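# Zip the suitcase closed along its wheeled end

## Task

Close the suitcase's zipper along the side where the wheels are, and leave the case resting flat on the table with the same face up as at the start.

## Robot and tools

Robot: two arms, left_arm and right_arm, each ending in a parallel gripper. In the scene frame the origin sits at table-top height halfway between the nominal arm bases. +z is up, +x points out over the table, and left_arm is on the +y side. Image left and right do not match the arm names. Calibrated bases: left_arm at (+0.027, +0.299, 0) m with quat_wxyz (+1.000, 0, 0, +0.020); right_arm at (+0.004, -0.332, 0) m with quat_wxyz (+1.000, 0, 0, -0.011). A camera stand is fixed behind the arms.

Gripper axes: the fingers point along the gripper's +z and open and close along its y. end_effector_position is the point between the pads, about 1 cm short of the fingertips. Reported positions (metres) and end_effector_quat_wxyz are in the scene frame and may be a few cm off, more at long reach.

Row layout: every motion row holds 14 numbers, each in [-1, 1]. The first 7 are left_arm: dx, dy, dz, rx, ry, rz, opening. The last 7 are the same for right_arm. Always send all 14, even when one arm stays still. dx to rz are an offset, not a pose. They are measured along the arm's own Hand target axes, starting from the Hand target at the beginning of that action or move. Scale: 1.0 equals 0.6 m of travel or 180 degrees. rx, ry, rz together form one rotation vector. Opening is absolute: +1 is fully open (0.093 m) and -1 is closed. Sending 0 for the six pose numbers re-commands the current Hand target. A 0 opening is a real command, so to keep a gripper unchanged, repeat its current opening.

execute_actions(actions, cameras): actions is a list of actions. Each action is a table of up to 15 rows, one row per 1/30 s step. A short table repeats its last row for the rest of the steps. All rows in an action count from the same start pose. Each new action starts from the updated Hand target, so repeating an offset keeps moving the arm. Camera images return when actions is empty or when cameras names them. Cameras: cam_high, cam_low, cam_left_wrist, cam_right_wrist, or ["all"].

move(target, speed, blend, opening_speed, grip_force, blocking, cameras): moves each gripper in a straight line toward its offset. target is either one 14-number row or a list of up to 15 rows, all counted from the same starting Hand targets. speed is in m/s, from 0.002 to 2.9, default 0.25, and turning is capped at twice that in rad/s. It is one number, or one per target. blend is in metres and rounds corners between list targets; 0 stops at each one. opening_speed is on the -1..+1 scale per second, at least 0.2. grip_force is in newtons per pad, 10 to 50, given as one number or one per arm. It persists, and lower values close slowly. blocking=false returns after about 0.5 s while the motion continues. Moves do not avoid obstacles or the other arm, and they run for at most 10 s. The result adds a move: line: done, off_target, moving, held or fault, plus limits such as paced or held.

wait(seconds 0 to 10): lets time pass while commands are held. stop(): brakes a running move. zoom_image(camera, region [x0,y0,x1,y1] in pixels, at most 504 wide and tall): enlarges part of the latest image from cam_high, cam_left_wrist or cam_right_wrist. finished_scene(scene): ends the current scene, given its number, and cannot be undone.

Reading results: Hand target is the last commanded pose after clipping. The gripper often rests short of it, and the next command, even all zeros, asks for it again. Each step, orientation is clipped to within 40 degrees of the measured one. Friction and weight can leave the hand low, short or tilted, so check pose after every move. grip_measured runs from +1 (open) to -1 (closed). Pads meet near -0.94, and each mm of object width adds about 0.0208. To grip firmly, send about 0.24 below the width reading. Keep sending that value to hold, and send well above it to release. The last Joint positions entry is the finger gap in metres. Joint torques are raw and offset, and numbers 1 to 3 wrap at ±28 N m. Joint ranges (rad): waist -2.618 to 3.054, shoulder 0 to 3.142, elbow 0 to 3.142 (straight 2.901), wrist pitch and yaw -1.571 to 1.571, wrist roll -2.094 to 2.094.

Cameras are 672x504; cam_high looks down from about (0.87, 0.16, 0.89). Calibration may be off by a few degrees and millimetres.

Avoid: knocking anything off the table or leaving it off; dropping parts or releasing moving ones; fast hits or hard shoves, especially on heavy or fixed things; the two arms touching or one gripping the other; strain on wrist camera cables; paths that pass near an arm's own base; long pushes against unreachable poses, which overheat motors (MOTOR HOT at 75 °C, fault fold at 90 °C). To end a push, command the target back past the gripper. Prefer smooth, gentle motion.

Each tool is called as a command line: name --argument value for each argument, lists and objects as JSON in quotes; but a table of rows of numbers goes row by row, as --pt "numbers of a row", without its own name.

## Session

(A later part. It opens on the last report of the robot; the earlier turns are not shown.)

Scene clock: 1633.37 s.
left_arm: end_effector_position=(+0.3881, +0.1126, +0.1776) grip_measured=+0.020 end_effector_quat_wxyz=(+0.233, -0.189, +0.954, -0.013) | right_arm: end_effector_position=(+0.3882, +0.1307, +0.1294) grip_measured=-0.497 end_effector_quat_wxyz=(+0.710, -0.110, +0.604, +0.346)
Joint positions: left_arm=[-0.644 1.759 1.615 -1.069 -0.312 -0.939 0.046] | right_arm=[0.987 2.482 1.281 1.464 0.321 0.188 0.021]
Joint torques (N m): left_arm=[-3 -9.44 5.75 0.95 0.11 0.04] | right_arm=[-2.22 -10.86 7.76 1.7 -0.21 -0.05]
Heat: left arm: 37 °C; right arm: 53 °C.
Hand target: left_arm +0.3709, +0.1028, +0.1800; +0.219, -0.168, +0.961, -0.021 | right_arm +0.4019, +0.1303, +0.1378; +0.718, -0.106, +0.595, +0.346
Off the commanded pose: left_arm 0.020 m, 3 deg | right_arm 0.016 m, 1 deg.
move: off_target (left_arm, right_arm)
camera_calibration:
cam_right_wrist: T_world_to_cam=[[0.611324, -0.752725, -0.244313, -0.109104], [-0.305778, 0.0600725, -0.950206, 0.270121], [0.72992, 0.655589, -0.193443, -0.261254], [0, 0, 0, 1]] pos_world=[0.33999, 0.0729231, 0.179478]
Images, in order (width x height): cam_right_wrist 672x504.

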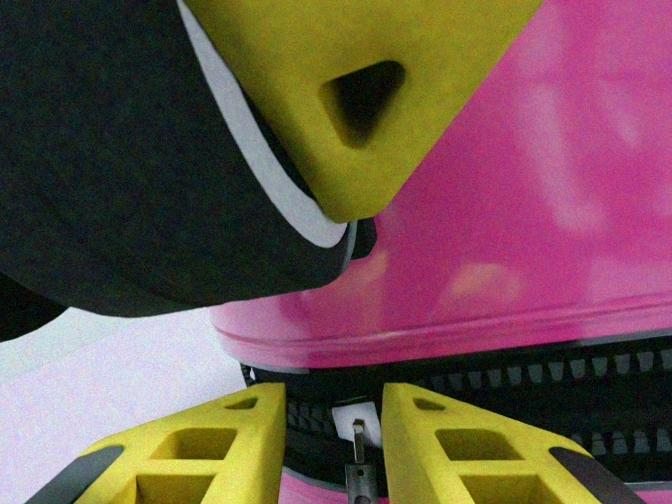

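move --pt "0 0 0 0 0 0 -0.25 0 -0.004 0.004 0 0 0 -1" --speed 0.06 --cameras '["cam_right_wrist"]'

Scene clock: 1638.23 s.
left_arm: end_effector_position=(+0.3881, +0.1126, +0.1776) grip_measured=+0.020 end_effector_quat_wxyz=(+0.233, -0.189, +0.954, -0.013) | right_arm: end_effector_position=(+0.3883, +0.1307, +0.1294) grip_measured=-0.987 end_effector_quat_wxyz=(+0.710, -0.111, +0.604, +0.346)
Joint positions: left_arm=[-0.644 1.759 1.615 -1.069 -0.312 -0.939 0.046] | right_arm=[0.987 2.482 1.281 1.464 0.318 0.188 0]
Joint torques (N m): left_arm=[-2.81 -9.61 5.94 0.95 0.12 0.05] | right_arm=[-2.73 -10.54 8.28 1.68 -0.28 -0.04]
Heat: left arm: 37 °C; right arm: 52 °C.
Hand target: left_arm +0.3709, +0.1028, +0.1800; +0.219, -0.168, +0.961, -0.021 | right_arm +0.4052, +0.1299, +0.1378; +0.718, -0.106, +0.595, +0.346
Off the commanded pose: left_arm 0.020 m, 3 deg | right_arm 0.019 m, 2 deg.
move: off_target (left_arm, right_arm)
camera_calibration:
cam_right_wrist: T_world_to_cam=[[0.612864, -0.751691, -0.243635, -0.109942], [-0.305358, 0.0590777, -0.950403, 0.270148], [0.728803, 0.656864, -0.193329, -0.261135], [0, 0, 0, 1]] pos_world=[0.340187, 0.0729275, 0.179478]
Images, in order (width x height): cam_right_wrist 672x504.

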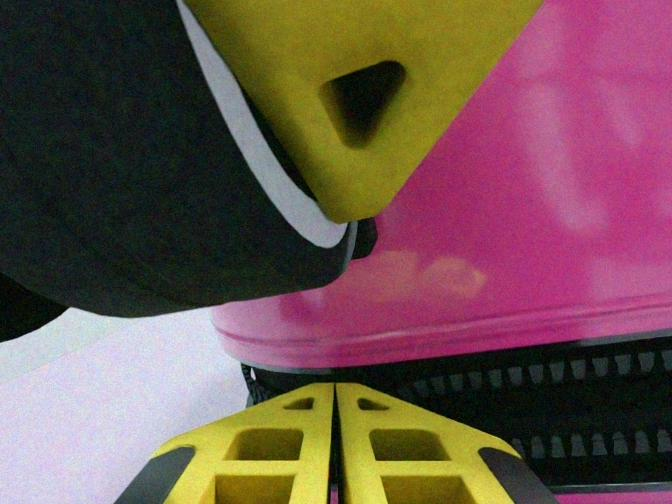

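move --pt "0 0 0 0 0 0 -0.25 0 0.0 -0.02 0 0 0 -0.5" --pt "0 0 0 0 0 0 -0.25 0.016 -0.003 -0.01 0 0 0 -0.5" --speed 0.06 --cameras '["cam_right_wrist"]'

Scene clock: 1660.47 s.
left_arm: end_effector_position=(+0.3876, +0.1116, +0.1776) grip_measured=+0.020 end_effector_quat_wxyz=(+0.233, -0.188, +0.954, -0.013) | right_arm: end_effector_position=(+0.3910, +0.1311, +0.1244) grip_measured=-0.503 end_effector_quat_wxyz=(+0.709, -0.114, +0.605, +0.346)
Joint positions: left_arm=[-0.647 1.759 1.615 -1.069 -0.312 -0.939 0.046] | right_arm=[0.981 2.498 1.291 1.464 0.309 0.188 0.021]
Joint torques (N m): left_arm=[-2.76 -9.54 5.85 0.95 0.15 0.08] | right_arm=[-1.85 -9.44 7.32 1.95 -0.14 -0.05]
Motor temperatures (°C): left_arm=[21 37 29 24 19 19 24] | right_arm=[19 46 35 50 17 19 20]
Heat: left arm: 37 °C; right arm: 50 °C.
Hand target: left_arm +0.3709, +0.1027, +0.1800; +0.219, -0.168, +0.961, -0.021 | right_arm +0.4023, +0.1287, +0.1267; +0.718, -0.105, +0.595, +0.346
Off the commanded pose: left_arm 0.019 m, 3 deg | right_arm 0.012 m, 2 deg.
move: off_target (left_arm, right_arm)
camera_calibration:
cam_right_wrist: T_world_to_cam=[[0.614733, -0.751228, -0.240332, -0.113738], [-0.306256, 0.0534555, -0.950447, 0.267255], [0.72685, 0.657875, -0.197207, -0.263213], [0, 0, 0, 1]] pos_world=[0.343083, 0.0734317, 0.174769]
Images, in order (width x height): cam_right_wrist 672x504.

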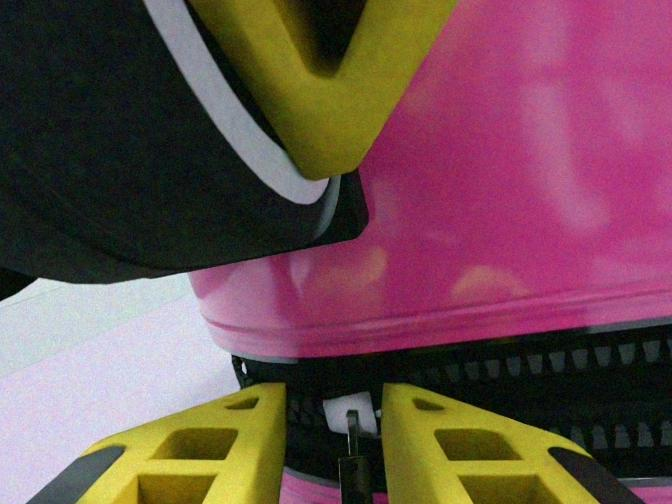

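move --pt "0 0 0 0 0 0 -0.25 0 -0.005 0.0 0 0 0 -0.76" --cameras '["cam_right_wrist"]'

move --pt "0 0 0 0 0 0 -0.25 0 0 0.0 0 0 0 -1" --cameras '["cam_right_wrist"]'

zoom_image --camera "cam_right_wrist" --region '[220, 330, 460, 504]'

Scene clock: 1665.83 s.
left_arm: end_effector_position=(+0.3876, +0.1118, +0.1777) grip_measured=+0.020 end_effector_quat_wxyz=(+0.233, -0.188, +0.954, -0.013) | right_arm: end_effector_position=(+0.3942, +0.1282, +0.1230) grip_measured=-0.757 end_effector_quat_wxyz=(+0.710, -0.110, +0.606, +0.341)
Joint positions: left_arm=[-0.647 1.759 1.615 -1.069 -0.313 -0.939 0.046] | right_arm=[0.976 2.5 1.291 1.464 0.316 0.187 0.009]
Joint torques (N m): left_arm=[-2.85 -9.57 5.83 0.92 0.13 0.03] | right_arm=[-1.91 -9.59 7.08 1.99 -0.25 -0.01]
Heat: left arm: 37 °C; right arm: 50 °C.
Hand target: left_arm +0.3709, +0.1027, +0.1800; +0.219, -0.168, +0.961, -0.021 | right_arm +0.4041, +0.1265, +0.1260; +0.718, -0.106, +0.595, +0.346
Off the commanded pose: left_arm 0.019 m, 3 deg | right_arm 0.011 m, 2 deg.
move: off_target (left_arm, right_arm)
camera_calibration:
cam_right_wrist: T_world_to_cam=[[0.605311, -0.758667, -0.24088, -0.113505], [-0.30793, 0.0558689, -0.949767, 0.267322], [0.734015, 0.649079, -0.199798, -0.265221], [0, 0, 0, 1]] pos_world=[0.345698, 0.0711019, 0.173562]
Images, in order (width x height): cam_right_wrist 672x504.

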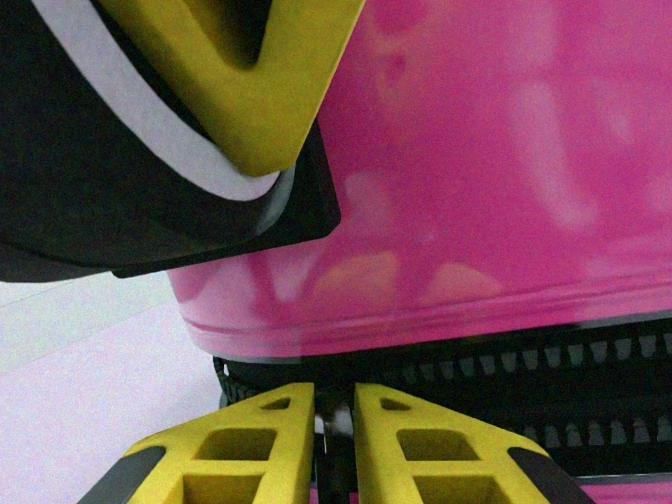

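Scene clock: 1666.33 s.
left_arm: end_effector_position=(+0.3877, +0.1119, +0.1777) grip_measured=+0.020 end_effector_quat_wxyz=(+0.233, -0.188, +0.954, -0.013) | right_arm: end_effector_position=(+0.3936, +0.1293, +0.1229) grip_measured=-0.986 end_effector_quat_wxyz=(+0.709, -0.113, +0.605, +0.344)
Joint positions: left_arm=[-0.647 1.759 1.615 -1.069 -0.314 -0.939 0.046] | right_arm=[0.975 2.501 1.292 1.464 0.306 0.188 0]
Joint torques (N m): left_arm=[-2.78 -9.59 5.94 0.94 0.13 0.04] | right_arm=[-1.91 -9.65 6.93 2 -0.17 -0.02]
Heat: left arm: 37 °C; right arm: 50 °C.
Hand target: left_arm +0.3709, +0.1027, +0.1800; +0.219, -0.168, +0.961, -0.021 | right_arm +0.4042, +0.1265, +0.1260; +0.718, -0.106, +0.595, +0.346
Off the commanded pose: left_arm 0.019 m, 3 deg | right_arm 0.011 m, 2 deg.
move: off_target (left_arm, right_arm)
camera_calibration:
cam_right_wrist: T_world_to_cam=[[0.612198, -0.753609, -0.239348, -0.115923], [-0.306939, 0.0524688, -0.950282, 0.267146], [0.728699, 0.655226, -0.199191, -0.264337], [0, 0, 0, 1]] pos_world=[0.345587, 0.0718229, 0.173464]
Images, in order (width x height): cam_right_wrist 672x504.

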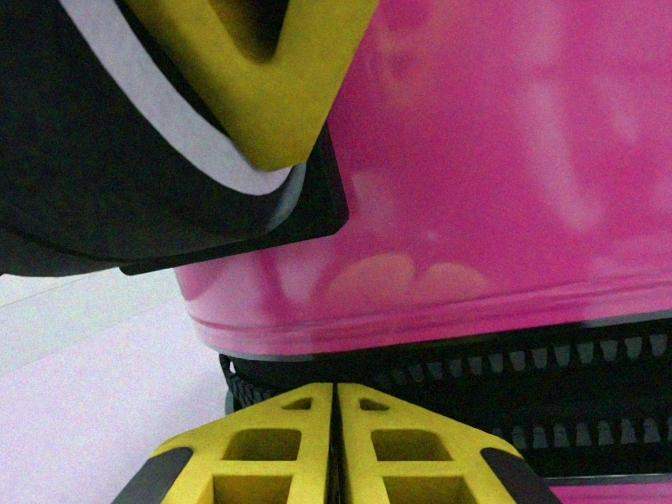

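Scaled by 2.100 from the camera's 672x504 image, which has a finer 960x720 frame.

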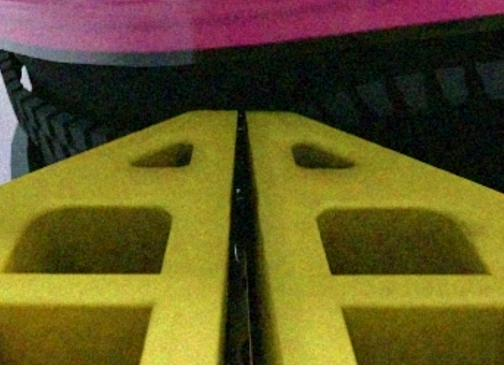

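move --pt "0 0 0 0 0 0 -0.25 -0.081 -0.048 -0.046 0 0 0 -1" --speed 0.05 --cameras '["cam_right_wrist"]'

Scene clock: 1674.43 s.
left_arm: end_effector_position=(+0.3821, +0.1052, +0.1769) grip_measured=+0.022 end_effector_quat_wxyz=(+0.229, -0.189, +0.955, -0.016) | right_arm: end_effector_position=(+0.4000, +0.0795, +0.1094) grip_measured=-0.987 end_effector_quat_wxyz=(+0.687, -0.132, +0.638, +0.322)
Joint positions: left_arm=[-0.667 1.759 1.615 -1.077 -0.31 -0.964 0.046] | right_arm=[0.891 2.392 1.082 1.466 0.224 0.2 0]
Joint torques (N m): left_arm=[-1.42 -9.47 5.83 1.03 0.12 0.28] | right_arm=[-0.49 -15.83 3.52 2.58 0.02 0.08]
Heat: left arm: 37 °C; right arm: 51 °C.
Hand target: left_arm +0.3709, +0.1028, +0.1800; +0.219, -0.168, +0.961, -0.021 | right_arm +0.3978, +0.0718, +0.1561; +0.718, -0.106, +0.595, +0.346
Off the commanded pose: left_arm 0.012 m, 3 deg | right_arm 0.047 m, 7 deg.
move: off_target (left_arm, right_arm)
camera_calibration:
cam_right_wrist: T_world_to_cam=[[0.599678, -0.77183, -0.211341, -0.157167], [-0.357863, -0.0224338, -0.933505, 0.2834], [0.715765, 0.635433, -0.289662, -0.222396], [0, 0, 0, 1]] pos_world=[0.354852, 0.0263694, 0.166919]
Images, in order (width x height): cam_right_wrist 672x504.

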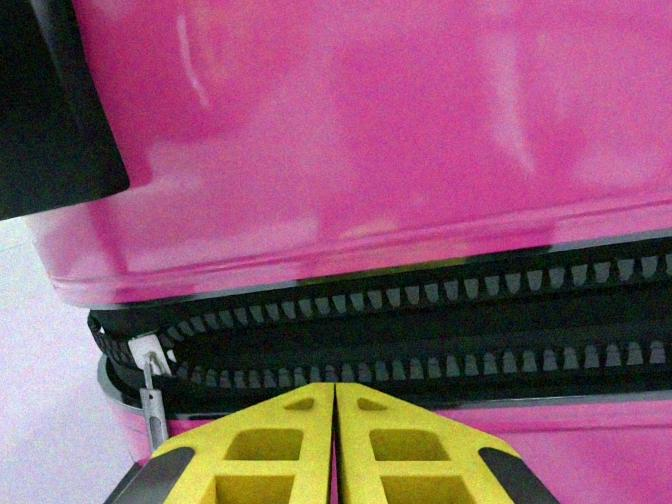

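move --pt "0 0 0 0 0 0 -0.25 0.008 0.04 -0.049 0 0 0 -0.5" --pt "0 0 0 0 0 0 -0.25 0.022 0.071 -0.03 0 0 0 -0.5" --pt "0 0 0 0 0 0 -0.25 0.048 0.065 0.04 0 0 0 -0.5" --speed 0.08 --cameras '["cam_right_wrist"]'

Scene clock: 1691.97 s.
left_arm: end_effector_position=(+0.3851, +0.1098, +0.1771) grip_measured=+0.022 end_effector_quat_wxyz=(+0.230, -0.188, +0.955, -0.013) | right_arm: end_effector_position=(+0.3817, +0.1224, +0.1328) grip_measured=-0.503 end_effector_quat_wxyz=(+0.706, -0.110, +0.610, +0.342)
Joint positions: left_arm=[-0.654 1.759 1.615 -1.075 -0.312 -0.948 0.046] | right_arm=[0.991 2.435 1.218 1.464 0.33 0.191 0.021]
Joint torques (N m): left_arm=[-2.36 -9.54 5.9 1.02 0.13 0.13] | right_arm=[-1.84 -10.59 8.38 1.79 -0.24 -0.09]
Motor temperatures (°C): left_arm=[21 38 29 23 19 19 24] | right_arm=[19 50 33 55 17 19 20]
Heat: left arm: 38 °C; right arm: 55 °C.
Hand target: left_arm +0.3710, +0.1028, +0.1800; +0.219, -0.168, +0.961, -0.021 | right_arm +0.3940, +0.1246, +0.1459; +0.718, -0.106, +0.595, +0.346
Off the commanded pose: left_arm 0.016 m, 3 deg | right_arm 0.018 m, 2 deg.
move: off_target (left_arm, right_arm)
camera_calibration:
cam_right_wrist: T_world_to_cam=[[0.605054, -0.757705, -0.244524, -0.107537], [-0.317139, 0.0523441, -0.946933, 0.276739], [0.730296, 0.650494, -0.208627, -0.247925], [0, 0, 0, 1]] pos_world=[0.333889, 0.0653071, 0.184034]
Images, in order (width x height): cam_right_wrist 672x504.

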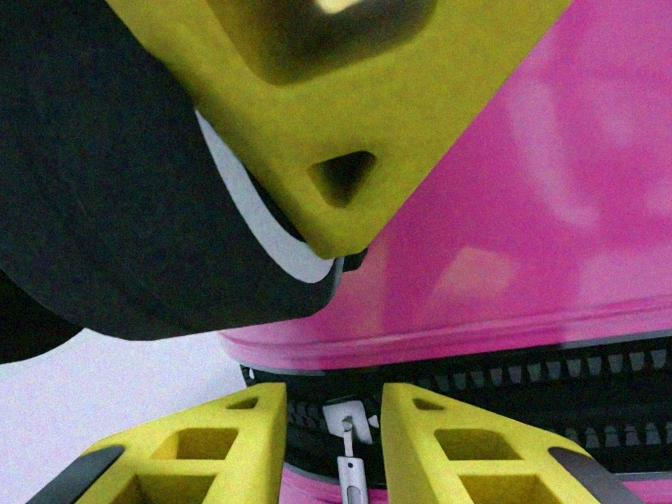

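move --pt "0 0 0 0 0 0 -0.25 0.02 -0.012 0.012 0 0 0 -0.6" --speed 0.06 --cameras '["cam_right_wrist"]'

Scene clock: 1699.90 s.
left_arm: end_effector_position=(+0.3854, +0.1098, +0.1772) grip_measured=+0.022 end_effector_quat_wxyz=(+0.231, -0.188, +0.955, -0.013) | right_arm: end_effector_position=(+0.3884, +0.1293, +0.1254) grip_measured=-0.597 end_effector_quat_wxyz=(+0.707, -0.112, +0.607, +0.345)
Joint positions: left_arm=[-0.654 1.759 1.615 -1.074 -0.312 -0.946 0.046] | right_arm=[0.985 2.484 1.274 1.464 0.317 0.19 0.017]
Joint torques (N m): left_arm=[-2.33 -9.55 5.86 0.99 0.11 0.12] | right_arm=[-2.69 -10.43 8.18 1.8 -0.26 -0.04]
Heat: left arm: 38 °C; right arm: 53 °C.
Hand target: left_arm +0.3709, +0.1027, +0.1800; +0.219, -0.168, +0.961, -0.021 | right_arm +0.4047, +0.1278, +0.1350; +0.718, -0.106, +0.595, +0.346
Off the commanded pose: left_arm 0.016 m, 3 deg | right_arm 0.019 m, 2 deg.
move: off_target (left_arm, right_arm)
camera_calibration:
cam_right_wrist: T_world_to_cam=[[0.611446, -0.753071, -0.242937, -0.11144], [-0.311226, 0.0533937, -0.948835, 0.269311], [0.727511, 0.655769, -0.201728, -0.259278], [0, 0, 0, 1]] pos_world=[0.340584, 0.0717246, 0.176155]
Images, in order (width x height): cam_right_wrist 672x504.

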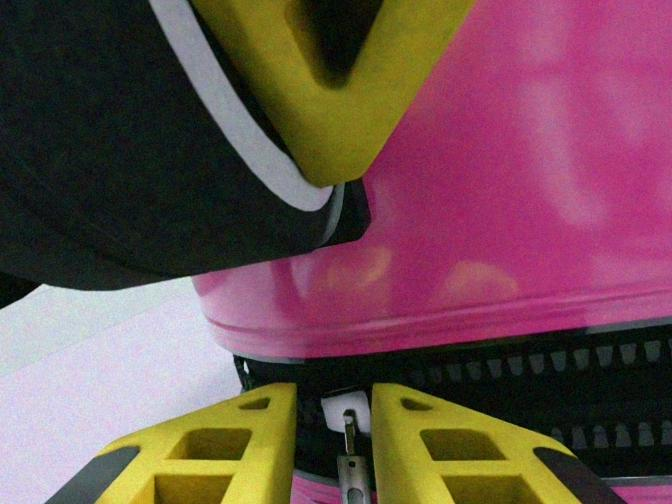

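move --pt "0 0 0 0 0 0 -0.25 0 -0.008 0.003 0 0 0 -0.6" --speed 0.06 --cameras '["cam_right_wrist"]'

zoom_image --camera "cam_right_wrist" --region '[220, 330, 460, 504]'

Scene clock: 1705.33 s.
left_arm: end_effector_position=(+0.3862, +0.1101, +0.1775) grip_measured=+0.022 end_effector_quat_wxyz=(+0.232, -0.188, +0.954, -0.014) | right_arm: end_effector_position=(+0.3892, +0.1294, +0.1254) grip_measured=-0.597 end_effector_quat_wxyz=(+0.707, -0.118, +0.605, +0.346)
Joint positions: left_arm=[-0.652 1.759 1.615 -1.071 -0.313 -0.945 0.046] | right_arm=[0.979 2.485 1.274 1.464 0.301 0.186 0.017]
Joint torques (N m): left_arm=[-2.52 -9.31 5.79 0.95 0.14 0.13] | right_arm=[-3.18 -10.28 8.27 1.79 -0.2 0.03]
Heat: left arm: 38 °C; right arm: 52 °C.
Hand target: left_arm +0.3709, +0.1027, +0.1800; +0.219, -0.168, +0.961, -0.021 | right_arm +0.4091, +0.1253, +0.1343; +0.718, -0.106, +0.595, +0.346
Off the commanded pose: left_arm 0.017 m, 3 deg | right_arm 0.022 m, 2 deg.
move: off_target (left_arm, right_arm)
camera_calibration:
cam_right_wrist: T_world_to_cam=[[0.619632, -0.748934, -0.234849, -0.11661], [-0.306288, 0.0447685, -0.950886, 0.268947], [0.722665, 0.66113, -0.20165, -0.258825], [0, 0, 0, 1]] pos_world=[0.341674, 0.0717439, 0.17616]
Images, in order (width x height): cam_right_wrist 672x504.

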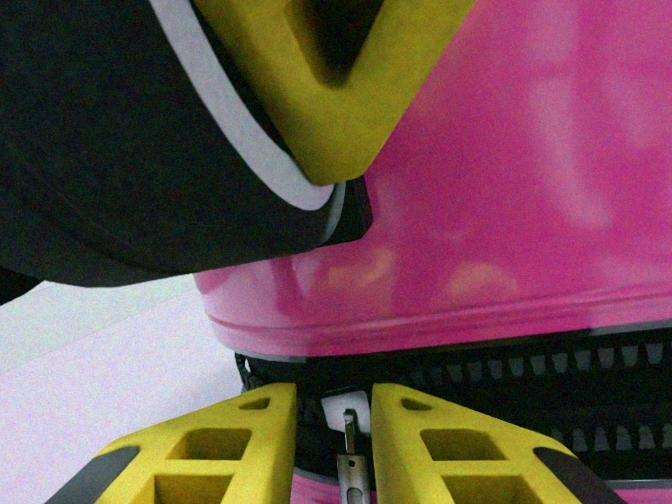

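Scaled by 2.100 from the camera's 672x504 image, which has a finer 960x720 frame.

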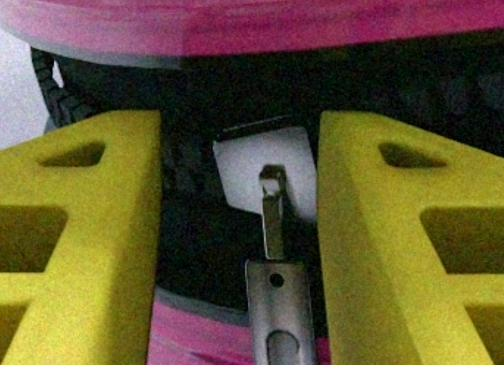

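move --pt "0 0 0 0 0 0 -0.25 0 -0.008 0 0 0 0 -1" --opening_speed 0.3 --cameras '["cam_right_wrist"]'

zoom_image --camera "cam_right_wrist" --region '[220, 330, 460, 504]'

Scene clock: 1710.97 s.
left_arm: end_effector_position=(+0.3868, +0.1104, +0.1777) grip_measured=+0.022 end_effector_quat_wxyz=(+0.233, -0.188, +0.954, -0.013) | right_arm: end_effector_position=(+0.3924, +0.1276, +0.1230) grip_measured=-0.987 end_effector_quat_wxyz=(+0.708, -0.127, +0.605, +0.341)
Joint positions: left_arm=[-0.652 1.759 1.615 -1.069 -0.314 -0.944 0.046] | right_arm=[0.968 2.489 1.274 1.464 0.282 0.171 0]
Joint torques (N m): left_arm=[-2.4 -9.46 5.76 0.94 0.16 0.08] | right_arm=[-3.17 -10.55 8.01 1.84 -0.11 0.19]
Heat: left arm: 38 °C; right arm: 52 °C.
Hand target: left_arm +0.3709, +0.1027, +0.1800; +0.219, -0.168, +0.961, -0.021 | right_arm +0.4121, +0.1217, +0.1329; +0.718, -0.106, +0.595, +0.346
Off the commanded pose: left_arm 0.018 m, 3 deg | right_arm 0.023 m, 3 deg.
move: off_target (left_arm, right_arm)
camera_calibration:
cam_right_wrist: T_world_to_cam=[[0.624514, -0.750758, -0.215278, -0.124504], [-0.296961, 0.0266796, -0.954517, 0.266741], [0.722355, 0.660038, -0.206284, -0.259579], [0, 0, 0, 1]] pos_world=[0.344474, 0.0707429, 0.174259]
Images, in order (width x height): cam_right_wrist 672x504.

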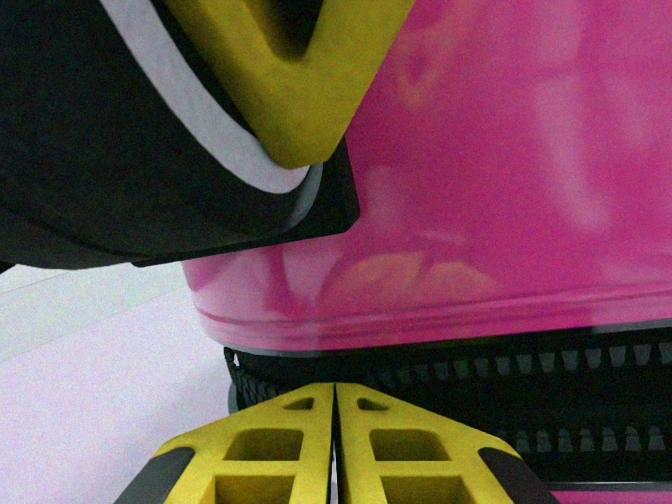

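Scaled by 2.100 from the camera's 672x504 image, which has a finer 960x720 frame.

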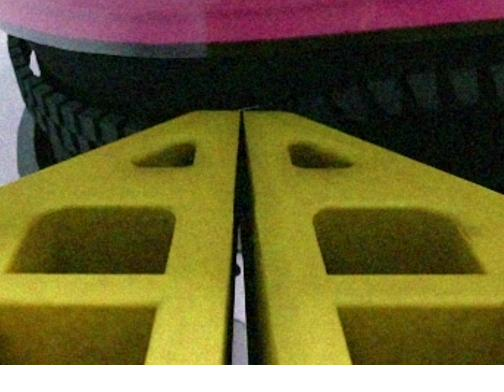

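move --pt "0 0 0 0 0 0 -0.25 -0.001 0.01 -0.045 0 0 0 -1" --pt "0 0 0 0 0 0 -0.25 -0.001 0.042 -0.035 -0.062 0.017 0.018 -1" --speed 0.06 --cameras '["cam_right_wrist"]'

Scene clock: 1726.50 s.
left_arm: end_effector_position=(+0.3867, +0.1103, +0.1776) grip_measured=+0.022 end_effector_quat_wxyz=(+0.233, -0.187, +0.954, -0.014) | right_arm: end_effector_position=(+0.3826, +0.1309, +0.1109) grip_measured=-0.987 end_effector_quat_wxyz=(+0.667, -0.175, +0.605, +0.398)
Joint positions: left_arm=[-0.652 1.759 1.615 -1.07 -0.313 -0.942 0.046] | right_arm=[0.931 2.482 1.224 1.466 0.087 0.239 0]
Joint torques (N m): left_arm=[-2.48 -9.35 5.91 0.97 0.13 0.09] | right_arm=[-0.61 -13.76 3.88 2.3 -0.24 0.1]
Heat: left arm: 38 °C; right arm: 52 °C.
Hand target: left_arm +0.3709, +0.1027, +0.1800; +0.219, -0.168, +0.961, -0.021 | right_arm +0.3799, +0.1283, +0.1343; +0.678, -0.167, +0.580, +0.419
Off the commanded pose: left_arm 0.018 m, 3 deg | right_arm 0.024 m, 4 deg.
move: off_target (left_arm, right_arm)
camera_calibration:
cam_right_wrist: T_world_to_cam=[[0.733513, -0.639108, -0.231301, -0.173156], [-0.327904, -0.0346672, -0.944075, 0.270967], [0.595347, 0.768335, -0.234995, -0.219564], [0, 0, 0, 1]] pos_world=[0.346581, 0.0674273, 0.164166]
Images, in order (width x height): cam_right_wrist 672x504.

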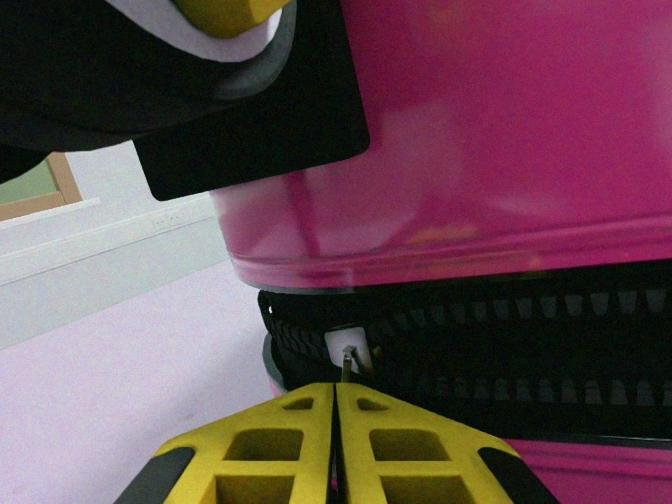

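move --pt "0 0 0 0 0 0 -0.25 -0.02 0.033 0 0 0 0 -1" --pt "0 0 0 0 0 0 -0.25 -0.008 0.032 0.042 0 0 0 -1" --speed 0.06 --cameras '["cam_right_wrist"]'

Scene clock: 1736.13 s.
left_arm: end_effector_position=(+0.3866, +0.1107, +0.1775) grip_measured=+0.022 end_effector_quat_wxyz=(+0.232, -0.189, +0.954, -0.013) | right_arm: end_effector_position=(+0.3760, +0.1432, +0.1189) grip_measured=-0.987 end_effector_quat_wxyz=(+0.662, -0.172, +0.610, +0.401)
Joint positions: left_arm=[-0.651 1.759 1.615 -1.071 -0.313 -0.944 0.046] | right_arm=[0.96 2.461 1.245 1.416 0.116 0.246 0]
Joint torques (N m): left_arm=[-2.58 -9.58 5.89 0.96 0.16 0.06] | right_arm=[-0.05 -12.79 9.76 1.84 -0.14 -0.04]
Heat: left arm: 38 °C; right arm: 53 °C.
Hand target: left_arm +0.3710, +0.1028, +0.1800; +0.219, -0.169, +0.961, -0.021 | right_arm +0.3817, +0.1559, +0.1506; +0.678, -0.167, +0.580, +0.419
Off the commanded pose: left_arm 0.018 m, 3 deg | right_arm 0.035 m, 4 deg.
move: off_target (left_arm, right_arm)
camera_calibration:
cam_right_wrist: T_world_to_cam=[[0.731805, -0.636635, -0.243224, -0.156896], [-0.341749, -0.0340278, -0.939175, 0.281367], [0.589635, 0.770414, -0.242471, -0.220461], [0, 0, 0, 1]] pos_world=[0.340966, 0.0795346, 0.172637]
Images, in order (width x height): cam_right_wrist 672x504.

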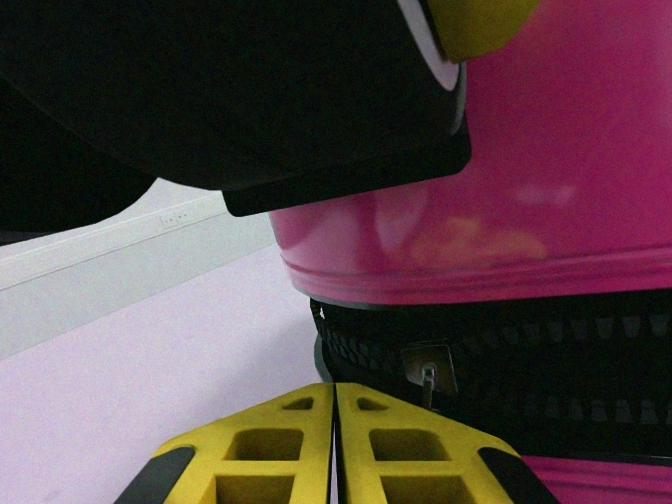

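move --pt "0 0 0 0 0 0 -0.25 0 0 0.02 0 0 0 -1" --pt "0 0 0 0 0 0 -0.25 -0.01 -0.04 0.012 0 0 0 -1" --speed 0.05 --cameras '["cam_right_wrist"]'

Scene clock: 1745.17 s.
left_arm: end_effector_position=(+0.3938, +0.1155, +0.1789) grip_measured=+0.022 end_effector_quat_wxyz=(+0.242, -0.195, +0.950, -0.013) | right_arm: end_effector_position=(+0.3831, +0.1481, +0.1202) grip_measured=-0.987 end_effector_quat_wxyz=(+0.658, -0.185, +0.602, +0.412)
Joint positions: left_arm=[-0.635 1.759 1.612 -1.049 -0.324 -0.937 0.046] | right_arm=[0.94 2.479 1.287 1.399 0.059 0.248 0]
Joint torques (N m): left_arm=[-3.63 -9.54 6.15 0.76 0.26 0.05] | right_arm=[-3.26 -13.86 8.68 1.81 -0.11 0.08]
Heat: left arm: 38 °C; right arm: 52 °C.
Hand target: left_arm +0.3710, +0.1028, +0.1800; +0.219, -0.168, +0.961, -0.021 | right_arm +0.4049, +0.1445, +0.1519; +0.678, -0.167, +0.580, +0.419
Off the commanded pose: left_arm 0.026 m, 4 deg | right_arm 0.039 m, 4 deg.
move: off_target (left_arm, right_arm)
camera_calibration:
cam_right_wrist: T_world_to_cam=[[0.75698, -0.609873, -0.234598, -0.173255], [-0.329365, -0.0460394, -0.94308, 0.282694], [0.564358, 0.791161, -0.235722, -0.222281], [0, 0, 0, 1]] pos_world=[0.349706, 0.0832114, 0.173562]
Images, in order (width x height): cam_right_wrist 672x504.

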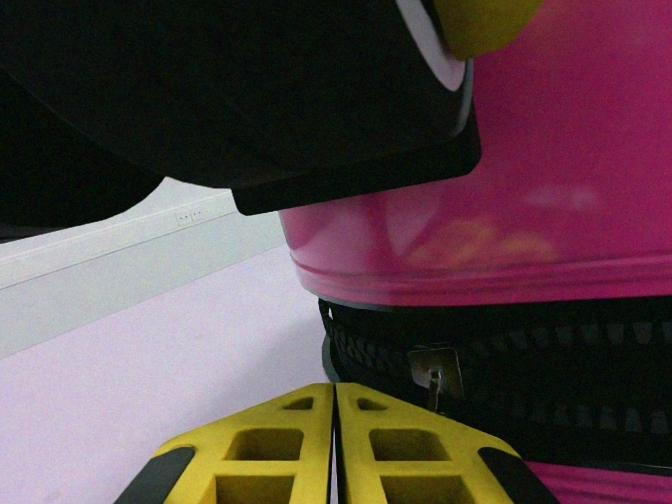

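move --pt "0 0 0 0 0 0 -0.25 -0.02 0.0025 -0.178 0 0 0 -1" --pt "0 0 0 0 0 0 -0.25 -0.029 0.014 -0.217 0.103 0.02 0.406 -1" --speed 0.15 --blend 0.02 --cameras '["cam_right_wrist"]'

Scene clock: 1765.77 s.
left_arm: end_effector_position=(+0.3899, +0.1123, +0.1776) grip_measured=+0.022 end_effector_quat_wxyz=(+0.237, -0.193, +0.952, -0.014) | right_arm: end_effector_position=(+0.3167, +0.0519, +0.1138) grip_measured=-0.987 end_effector_quat_wxyz=(+0.291, +0.299, +0.658, +0.627)
Joint positions: left_arm=[-0.645 1.759 1.612 -1.057 -0.319 -0.946 0.046] | right_arm=[0.998 2.043 0.713 1.284 0.267 1.576 0]
Joint torques (N m): left_arm=[-2.86 -9.59 6.12 0.84 0.21 0.09] | right_arm=[0.62 -12.51 3.52 2 0.18 -0.04]
Heat: left arm: 39 °C; right arm: 54 °C.
Hand target: left_arm +0.3709, +0.1028, +0.1800; +0.219, -0.168, +0.961, -0.021 | right_arm +0.3145, +0.0502, +0.1348; +0.296, +0.301, +0.641, +0.641
Off the commanded pose: left_arm 0.021 m, 4 deg | right_arm 0.021 m, 3 deg.
move: off_target (left_arm, right_arm)
camera_calibration:
cam_right_wrist: T_world_to_cam=[[-0.0267949, -0.0614161, -0.997753, 0.123411], [-0.918316, 0.395849, 0.00029534, 0.306523], [0.394941, 0.91626, -0.0670061, -0.0822508], [0, 0, 0, 1]] pos_world=[0.317275, -0.0383941, 0.117532]
Images, in order (width x height): cam_right_wrist 672x504.

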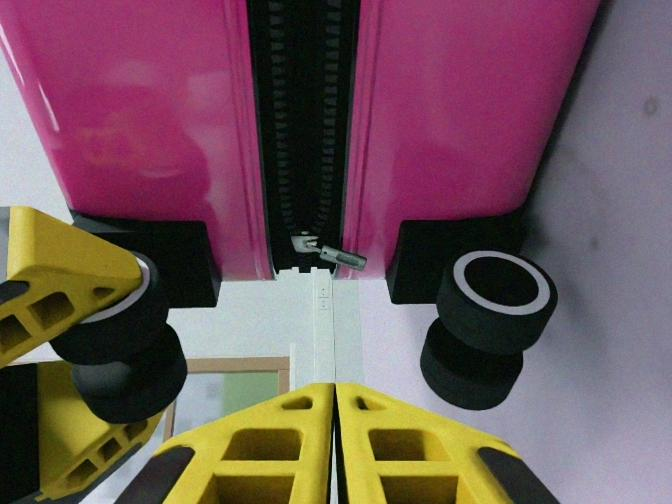

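move --pt "0 0 0 0 0 0 -0.25 0.023 0.006 0.117 0 0 0 -1" --speed 0.1 --cameras '["cam_right_wrist"]'

Scene clock: 1783.67 s.
left_arm: end_effector_position=(+0.3899, +0.1123, +0.1776) grip_measured=+0.022 end_effector_quat_wxyz=(+0.237, -0.193, +0.952, -0.014) | right_arm: end_effector_position=(+0.3518, +0.1039, +0.1314) grip_measured=-0.987 end_effector_quat_wxyz=(+0.292, +0.299, +0.650, +0.635)
Joint positions: left_arm=[-0.645 1.759 1.612 -1.057 -0.319 -0.946 0.046] | right_arm=[0.998 2.144 1 1.118 0.267 1.577 0]
Joint torques (N m): left_arm=[-3.02 -9.51 6.15 0.85 0.19 0.12] | right_arm=[-0.87 -9.06 7.04 1.97 0.01 -0.03]
Heat: left arm: 39 °C; right arm: 53 °C.
Hand target: left_arm +0.3709, +0.1028, +0.1800; +0.219, -0.168, +0.961, -0.021 | right_arm +0.3594, +0.1060, +0.1384; +0.296, +0.301, +0.641, +0.641
Off the commanded pose: left_arm 0.021 m, 4 deg | right_arm 0.011 m, 1 deg.
move: off_target (left_arm, right_arm)
camera_calibration:
cam_right_wrist: T_world_to_cam=[[-0.0153889, -0.0425139, -0.998977, 0.139255], [-0.918265, 0.395958, -0.0027054, 0.318589], [0.395668, 0.917284, -0.0451324, -0.145808], [0, 0, 0, 1]] pos_world=[0.352384, 0.0135197, 0.133394]
Images, in order (width x height): cam_right_wrist 672x504.

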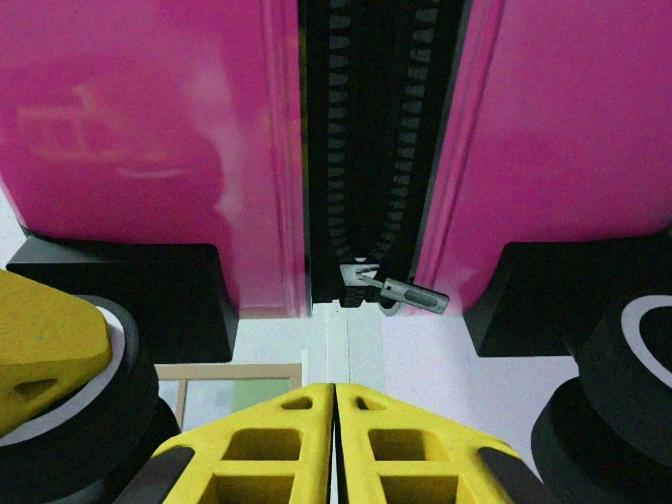

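move --pt "0 0 0 0 0 0 -0.25 0.02 -0.012 0.038 0 0 0 -1" --speed 0.08 --cameras '["cam_right_wrist"]'

Scene clock: 1792.93 s.
left_arm: end_effector_position=(+0.3899, +0.1123, +0.1776) grip_measured=+0.022 end_effector_quat_wxyz=(+0.237, -0.193, +0.952, -0.014) | right_arm: end_effector_position=(+0.3659, +0.1246, +0.1235) grip_measured=-0.987 end_effector_quat_wxyz=(+0.292, +0.299, +0.651, +0.634)
Joint positions: left_arm=[-0.645 1.759 1.612 -1.057 -0.319 -0.946 0.046] | right_arm=[0.998 2.229 1.12 1.081 0.267 1.577 0]
Joint torques (N m): left_arm=[-3.06 -9.44 6.24 0.82 0.19 0.1] | right_arm=[0.32 -9.91 7.31 1.98 0.14 -0.04]
Heat: left arm: 39 °C; right arm: 52 °C.
Hand target: left_arm +0.3709, +0.1028, +0.1800; +0.219, -0.168, +0.961, -0.021 | right_arm +0.3691, +0.1299, +0.1313; +0.296, +0.301, +0.641, +0.641
Off the commanded pose: left_arm 0.021 m, 4 deg | right_arm 0.010 m, 2 deg.
move: off_target (left_arm)
camera_calibration:
cam_right_wrist: T_world_to_cam=[[-0.0164221, -0.0441338, -0.998891, 0.133082], [-0.918299, 0.39588, -0.00239397, 0.323256], [0.395547, 0.917241, -0.0470292, -0.170529], [0, 0, 0, 1]] pos_world=[0.366483, 0.0343187, 0.125689]
Images, in order (width x height): cam_right_wrist 672x504.

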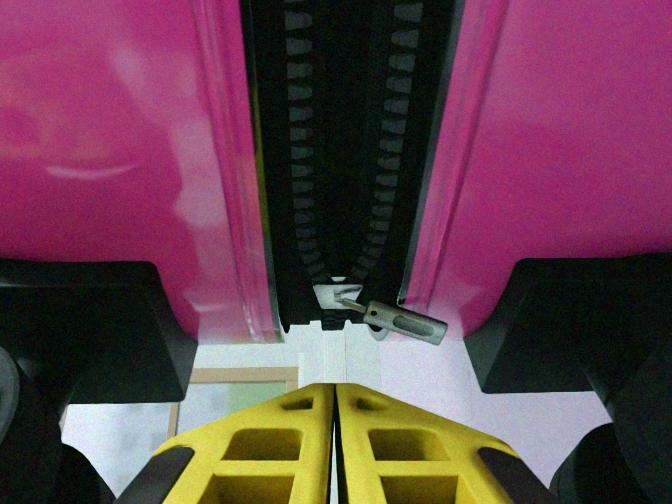

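move --pt "0 0 0 0 0 0 -0.25 0.022 -0.005 0.01 0 0 0 -1" --pt "0 0 0 0 0 0 -0.25 0.022 -0.01 0.055 0 0 0 -1" --speed 0.06 --cameras '["cam_right_wrist"]'

Scene clock: 1805.53 s.
left_arm: end_effector_position=(+0.3899, +0.1123, +0.1776) grip_measured=+0.022 end_effector_quat_wxyz=(+0.237, -0.193, +0.952, -0.014) | right_arm: end_effector_position=(+0.3793, +0.1581, +0.1175) grip_measured=-0.987 end_effector_quat_wxyz=(+0.293, +0.299, +0.651, +0.633)
Joint positions: left_arm=[-0.645 1.759 1.612 -1.057 -0.319 -0.946 0.046] | right_arm=[1.016 2.337 1.303 1.007 0.287 1.577 0]
Joint torques (N m): left_arm=[-3.06 -9.48 6.16 0.83 0.22 0.11] | right_arm=[-0.69 -10.78 7.62 1.98 0.03 -0.02]
Heat: left arm: 39 °C; right arm: 52 °C.
Hand target: left_arm +0.3709, +0.1028, +0.1800; +0.219, -0.168, +0.961, -0.021 | right_arm +0.3860, +0.1611, +0.1253; +0.296, +0.301, +0.641, +0.641
Off the commanded pose: left_arm 0.021 m, 4 deg | right_arm 0.011 m, 2 deg.
move: off_target (left_arm, right_arm)
camera_calibration:
cam_right_wrist: T_world_to_cam=[[-0.0163591, -0.0447163, -0.998866, 0.128791], [-0.917381, 0.398, -0.00279274, 0.321703], [0.397673, 0.916295, -0.0475328, -0.20735], [0, 0, 0, 1]] pos_world=[0.379689, 0.0677153, 0.119687]
Images, in order (width x height): cam_right_wrist 672x504.

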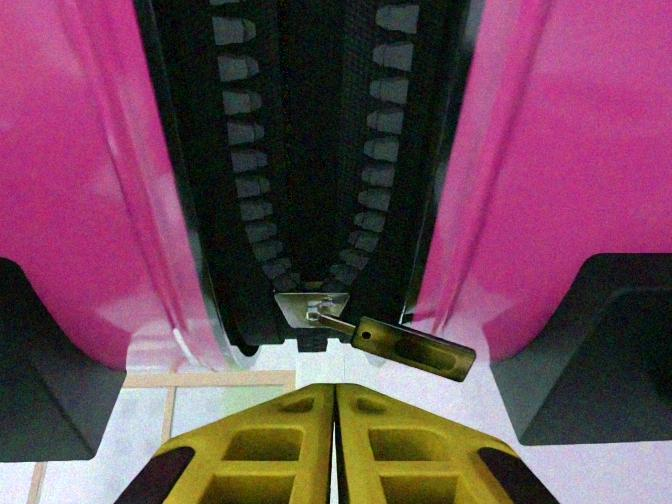

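move --pt "0 0 0 0 0 0 -0.25 0.015 0.012 0.024 0 0 0 -1" --pt "0 0 0 0 0 0 -0.25 -0.013 0.009 0.05 0 0 0 -1" --speed 0.06 --cameras '["cam_right_wrist"]'

Scene clock: 1815.10 s.
left_arm: end_effector_position=(+0.3899, +0.1123, +0.1776) grip_measured=+0.022 end_effector_quat_wxyz=(+0.237, -0.193, +0.952, -0.014) | right_arm: end_effector_position=(+0.3905, +0.1755, +0.1225) grip_measured=-0.987 end_effector_quat_wxyz=(+0.289, +0.296, +0.653, +0.634)
Joint positions: left_arm=[-0.645 1.759 1.612 -1.057 -0.319 -0.946 0.046] | right_arm=[1.013 2.378 1.416 0.932 0.274 1.577 0]
Joint torques (N m): left_arm=[-2.97 -9.5 6.13 0.84 0.17 0.1] | right_arm=[-0.06 -12.38 5.26 1.97 0.01 -0.06]
Heat: left arm: 39 °C; right arm: 51 °C.
Hand target: left_arm +0.3709, +0.1028, +0.1800; +0.219, -0.168, +0.961, -0.021 | right_arm +0.3906, +0.1751, +0.1236; +0.290, +0.297, +0.651, +0.635 (not the last commanded pose)
Off the commanded pose: left_arm 0.021 m, 4 deg | right_arm 0.025 m, 2 deg.
move: held (right_arm; a check stopped the path), off_target (left_arm); path passed 1 of 2 targets; limits=held
pose unreachable (right arm): on one or more control steps of this call, first in action 0 (counted from 0), this arm could not follow its commanded pose, so it was not sent that pose on those steps. It may still have moved: this result reports where it is.
cause: moving toward the commanded pose would bring a part of the arm too close to another arm (this arm's wrist (the part past joint 4) and the left arm's fingers, along the way the arms are being sent, or toward where that arm still pushes).
camera_calibration:
cam_right_wrist: T_world_to_cam=[[-0.0173831, -0.0465299, -0.998766, 0.135503], [-0.921273, 0.388912, -0.00208407, 0.328035], [0.388529, 0.920099, -0.0496272, -0.224431], [0, 0, 0, 1]] pos_world=[0.391763, 0.0852267, 0.124881]
Images, in order (width x height): cam_right_wrist 672x504.

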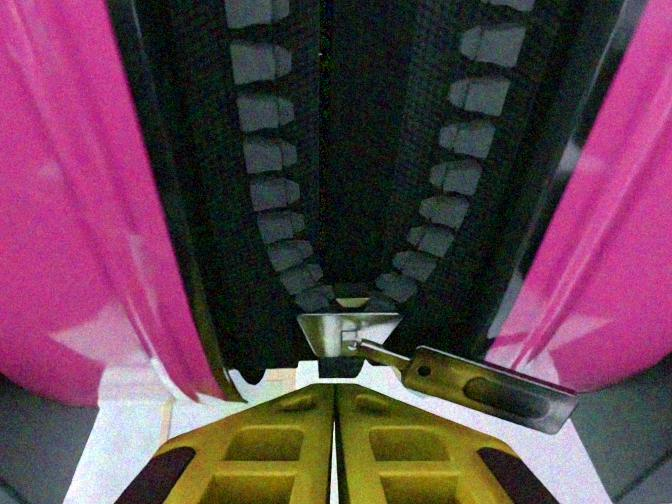

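move --pt "-0.022 0.004 -0.012 0 0 0 -0.25 0 0 0 0 0 0 -1" --speed 0.06

move --pt "0 0 0 0 0 0 -0.25 -0.04 0.006 0.018 0 0 0 -1" --speed 0.05 --cameras '["cam_right_wrist"]'

Scene clock: 1825.27 s.
left_arm: end_effector_position=(+0.3885, +0.1136, +0.1779) grip_measured=+0.022 end_effector_quat_wxyz=(+0.231, -0.191, +0.954, -0.014) | right_arm: end_effector_position=(+0.3895, +0.1764, +0.1223) grip_measured=-0.987 end_effector_quat_wxyz=(+0.287, +0.294, +0.654, +0.635)
Joint positions: left_arm=[-0.64 1.759 1.617 -1.071 -0.308 -0.939 0.046] | right_arm=[1.013 2.378 1.416 0.931 0.269 1.577 0]
Joint torques (N m): left_arm=[-1.22 -8.72 10.58 0.53 0.17 0.31] | right_arm=[-0.14 -12.36 5.19 1.98 0.07 -0.06]
Motor temperatures (°C): left_arm=[21 40 29 22 19 19 24] | right_arm=[19 49 34 50 17 19 20]
Heat: left arm: 40 °C; right arm: 50 °C.
Hand target: left_arm +0.3783, +0.1092, +0.1917; +0.219, -0.168, +0.961, -0.021 | right_arm +0.3906, +0.1751, +0.1236; +0.290, +0.297, +0.651, +0.635
Off the commanded pose: left_arm 0.018 m, 3 deg | right_arm 0.002 m, 1 deg.
move: off_target (left_arm)

Scene clock: 1826.27 s.
left_arm: end_effector_position=(+0.3884, +0.1136, +0.1779) grip_measured=+0.022 end_effector_quat_wxyz=(+0.231, -0.191, +0.954, -0.014) | right_arm: end_effector_position=(+0.3904, +0.1784, +0.1198) grip_measured=-0.987 end_effector_quat_wxyz=(+0.268, +0.277, +0.665, +0.639)
Joint positions: left_arm=[-0.64 1.759 1.618 -1.072 -0.307 -0.939 0.046] | right_arm=[0.995 2.378 1.416 0.921 0.194 1.577 0]
Joint torques (N m): left_arm=[-1.28 -8.77 10.29 0.6 0.16 0.32] | right_arm=[-3.36 -12.31 6.84 1.92 0.27 -0.05]
Heat: left arm: 40 °C; right arm: 50 °C.
Hand target: left_arm +0.3784, +0.1092, +0.1917; +0.219, -0.168, +0.961, -0.021 | right_arm +0.4145, +0.1641, +0.1269; +0.290, +0.297, +0.651, +0.635
Off the commanded pose: left_arm 0.018 m, 3 deg | right_arm 0.029 m, 4 deg.
move: off_target (left_arm, right_arm)
camera_calibration:
cam_right_wrist: T_world_to_cam=[[-0.0225007, -0.055165, -0.998224, 0.136445], [-0.943537, 0.331255, 0.00296185, 0.345254], [0.330503, 0.941927, -0.0595036, -0.207165], [0, 0, 0, 1]] pos_world=[0.397299, 0.0882943, 0.122852]
Images, in order (width x height): cam_right_wrist 672x504.

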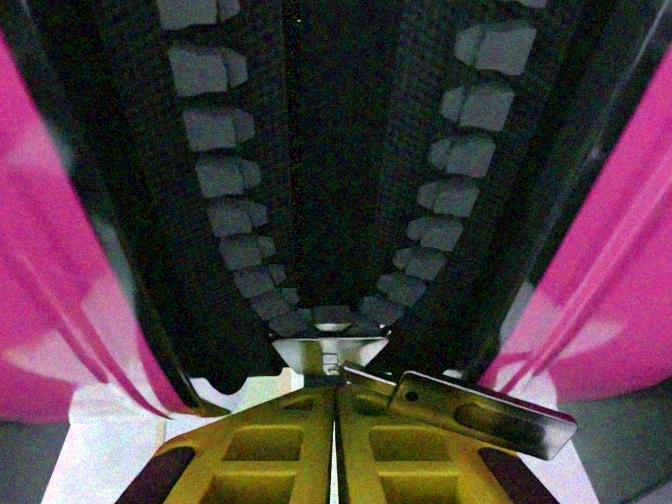

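execute_actions --actions '[]' --cameras '["cam_right_wrist","cam_high"]'

Scene clock: 1849.37 s.
left_arm: end_effector_position=(+0.3884, +0.1136, +0.1779) grip_measured=+0.022 end_effector_quat_wxyz=(+0.231, -0.191, +0.954, -0.014) | right_arm: end_effector_position=(+0.3904, +0.1784, +0.1198) grip_measured=-0.987 end_effector_quat_wxyz=(+0.268, +0.277, +0.666, +0.639)
Joint positions: left_arm=[-0.64 1.759 1.618 -1.072 -0.307 -0.939 0.046] | right_arm=[0.995 2.378 1.416 0.921 0.193 1.577 0]
Joint velocities: within noise
Joint torques (N m): left_arm=[-1.32 -8.75 10.19 0.55 0.15 0.3] | right_arm=[-3.37 -12.31 6.87 1.93 0.29 -0.06]
Motor temperatures (°C): left_arm=[21 39 32 21 19 19 24] | right_arm=[19 52 33 52 17 19 20]
Heat: left arm: 39 °C; right arm: 52 °C.
Hand target: left_arm +0.3784, +0.1092, +0.1917; +0.219, -0.168, +0.961, -0.021 | right_arm +0.4145, +0.1641, +0.1269; +0.290, +0.297, +0.651, +0.635
Tool commands: left_gripper/opening=-0.25 right_gripper/opening=-1.0
Off the commanded pose: left_arm 0.018 m, 3 deg | right_arm 0.029 m, 4 deg.
camera_calibration:
cam_right_wrist: T_world_to_cam=[[-0.0224816, -0.0551681, -0.998224, 0.136443], [-0.943653, 0.330925, 0.00296358, 0.345295], [0.330173, 0.942043, -0.0594992, -0.207139], [0, 0, 0, 1]] pos_world=[0.397298, 0.0883947, 0.122852]
Images, in order (width x height): cam_high 672x504, cam_right_wrist 672x504.

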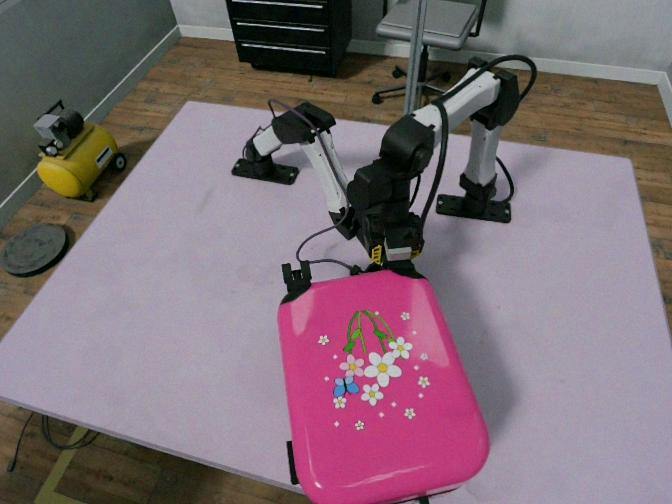

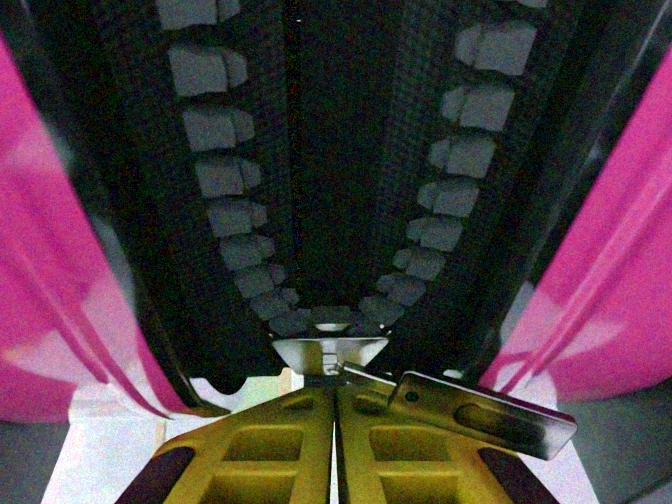

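move --target '[0,0,0,0,0,0,-0.25,-0.03,0,0.035,0,0,0,-1]' --speed 0.06 --cameras '["cam_right_wrist"]'

Scene clock: 1862.37 s.
left_arm: end_effector_position=(+0.3884, +0.1136, +0.1779) grip_measured=+0.022 end_effector_quat_wxyz=(+0.231, -0.191, +0.954, -0.014) | right_arm: end_effector_position=(+0.3891, +0.1799, +0.1180) grip_measured=-0.987 end_effector_quat_wxyz=(+0.260, +0.272, +0.671, +0.639)
Joint positions: left_arm=[-0.64 1.759 1.618 -1.072 -0.307 -0.938 0.046] | right_arm=[0.992 2.378 1.416 0.914 0.171 1.577 0]
Joint torques (N m): left_arm=[-1.33 -8.73 10.3 0.57 0.15 0.32] | right_arm=[-0.29 -12.4 5.35 2.01 0.04 -0.04]
Heat: left arm: 39 °C; right arm: 52 °C.
Hand target: left_arm +0.3784, +0.1092, +0.1917; +0.219, -0.168, +0.961, -0.021 | right_arm +0.3906, +0.1787, +0.1192; +0.263, +0.273, +0.668, +0.640 (not the last commanded pose)
Off the commanded pose: left_arm 0.018 m, 3 deg | right_arm 0.056 m, 5 deg.
move: held (right_arm; a check stopped the path), off_target (left_arm); limits=held
pose unreachable (right arm): on one or more control steps of this call, first in action 0 (counted from 0), this arm could not follow its commanded pose, so it was not sent that pose on those steps. It may still have moved: this result reports where it is.
cause: moving toward the commanded pose would bring a part of the arm too close to another arm (this arm's wrist (the part past joint 4) and the left arm's fingers, where that arm would come to rest).
camera_calibration:
cam_right_wrist: T_world_to_cam=[[-0.0264396, -0.0612947, -0.997769, 0.137197], [-0.950002, 0.312185, 0.0059958, 0.349123], [0.311121, 0.948042, -0.0664841, -0.201039], [0, 0, 0, 1]] pos_world=[0.397842, 0.0900116, 0.121432]
Images, in order (width x height): cam_right_wrist 672x504.

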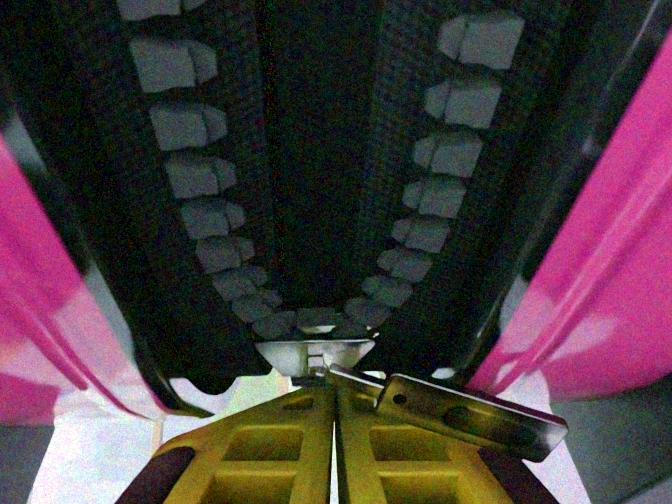

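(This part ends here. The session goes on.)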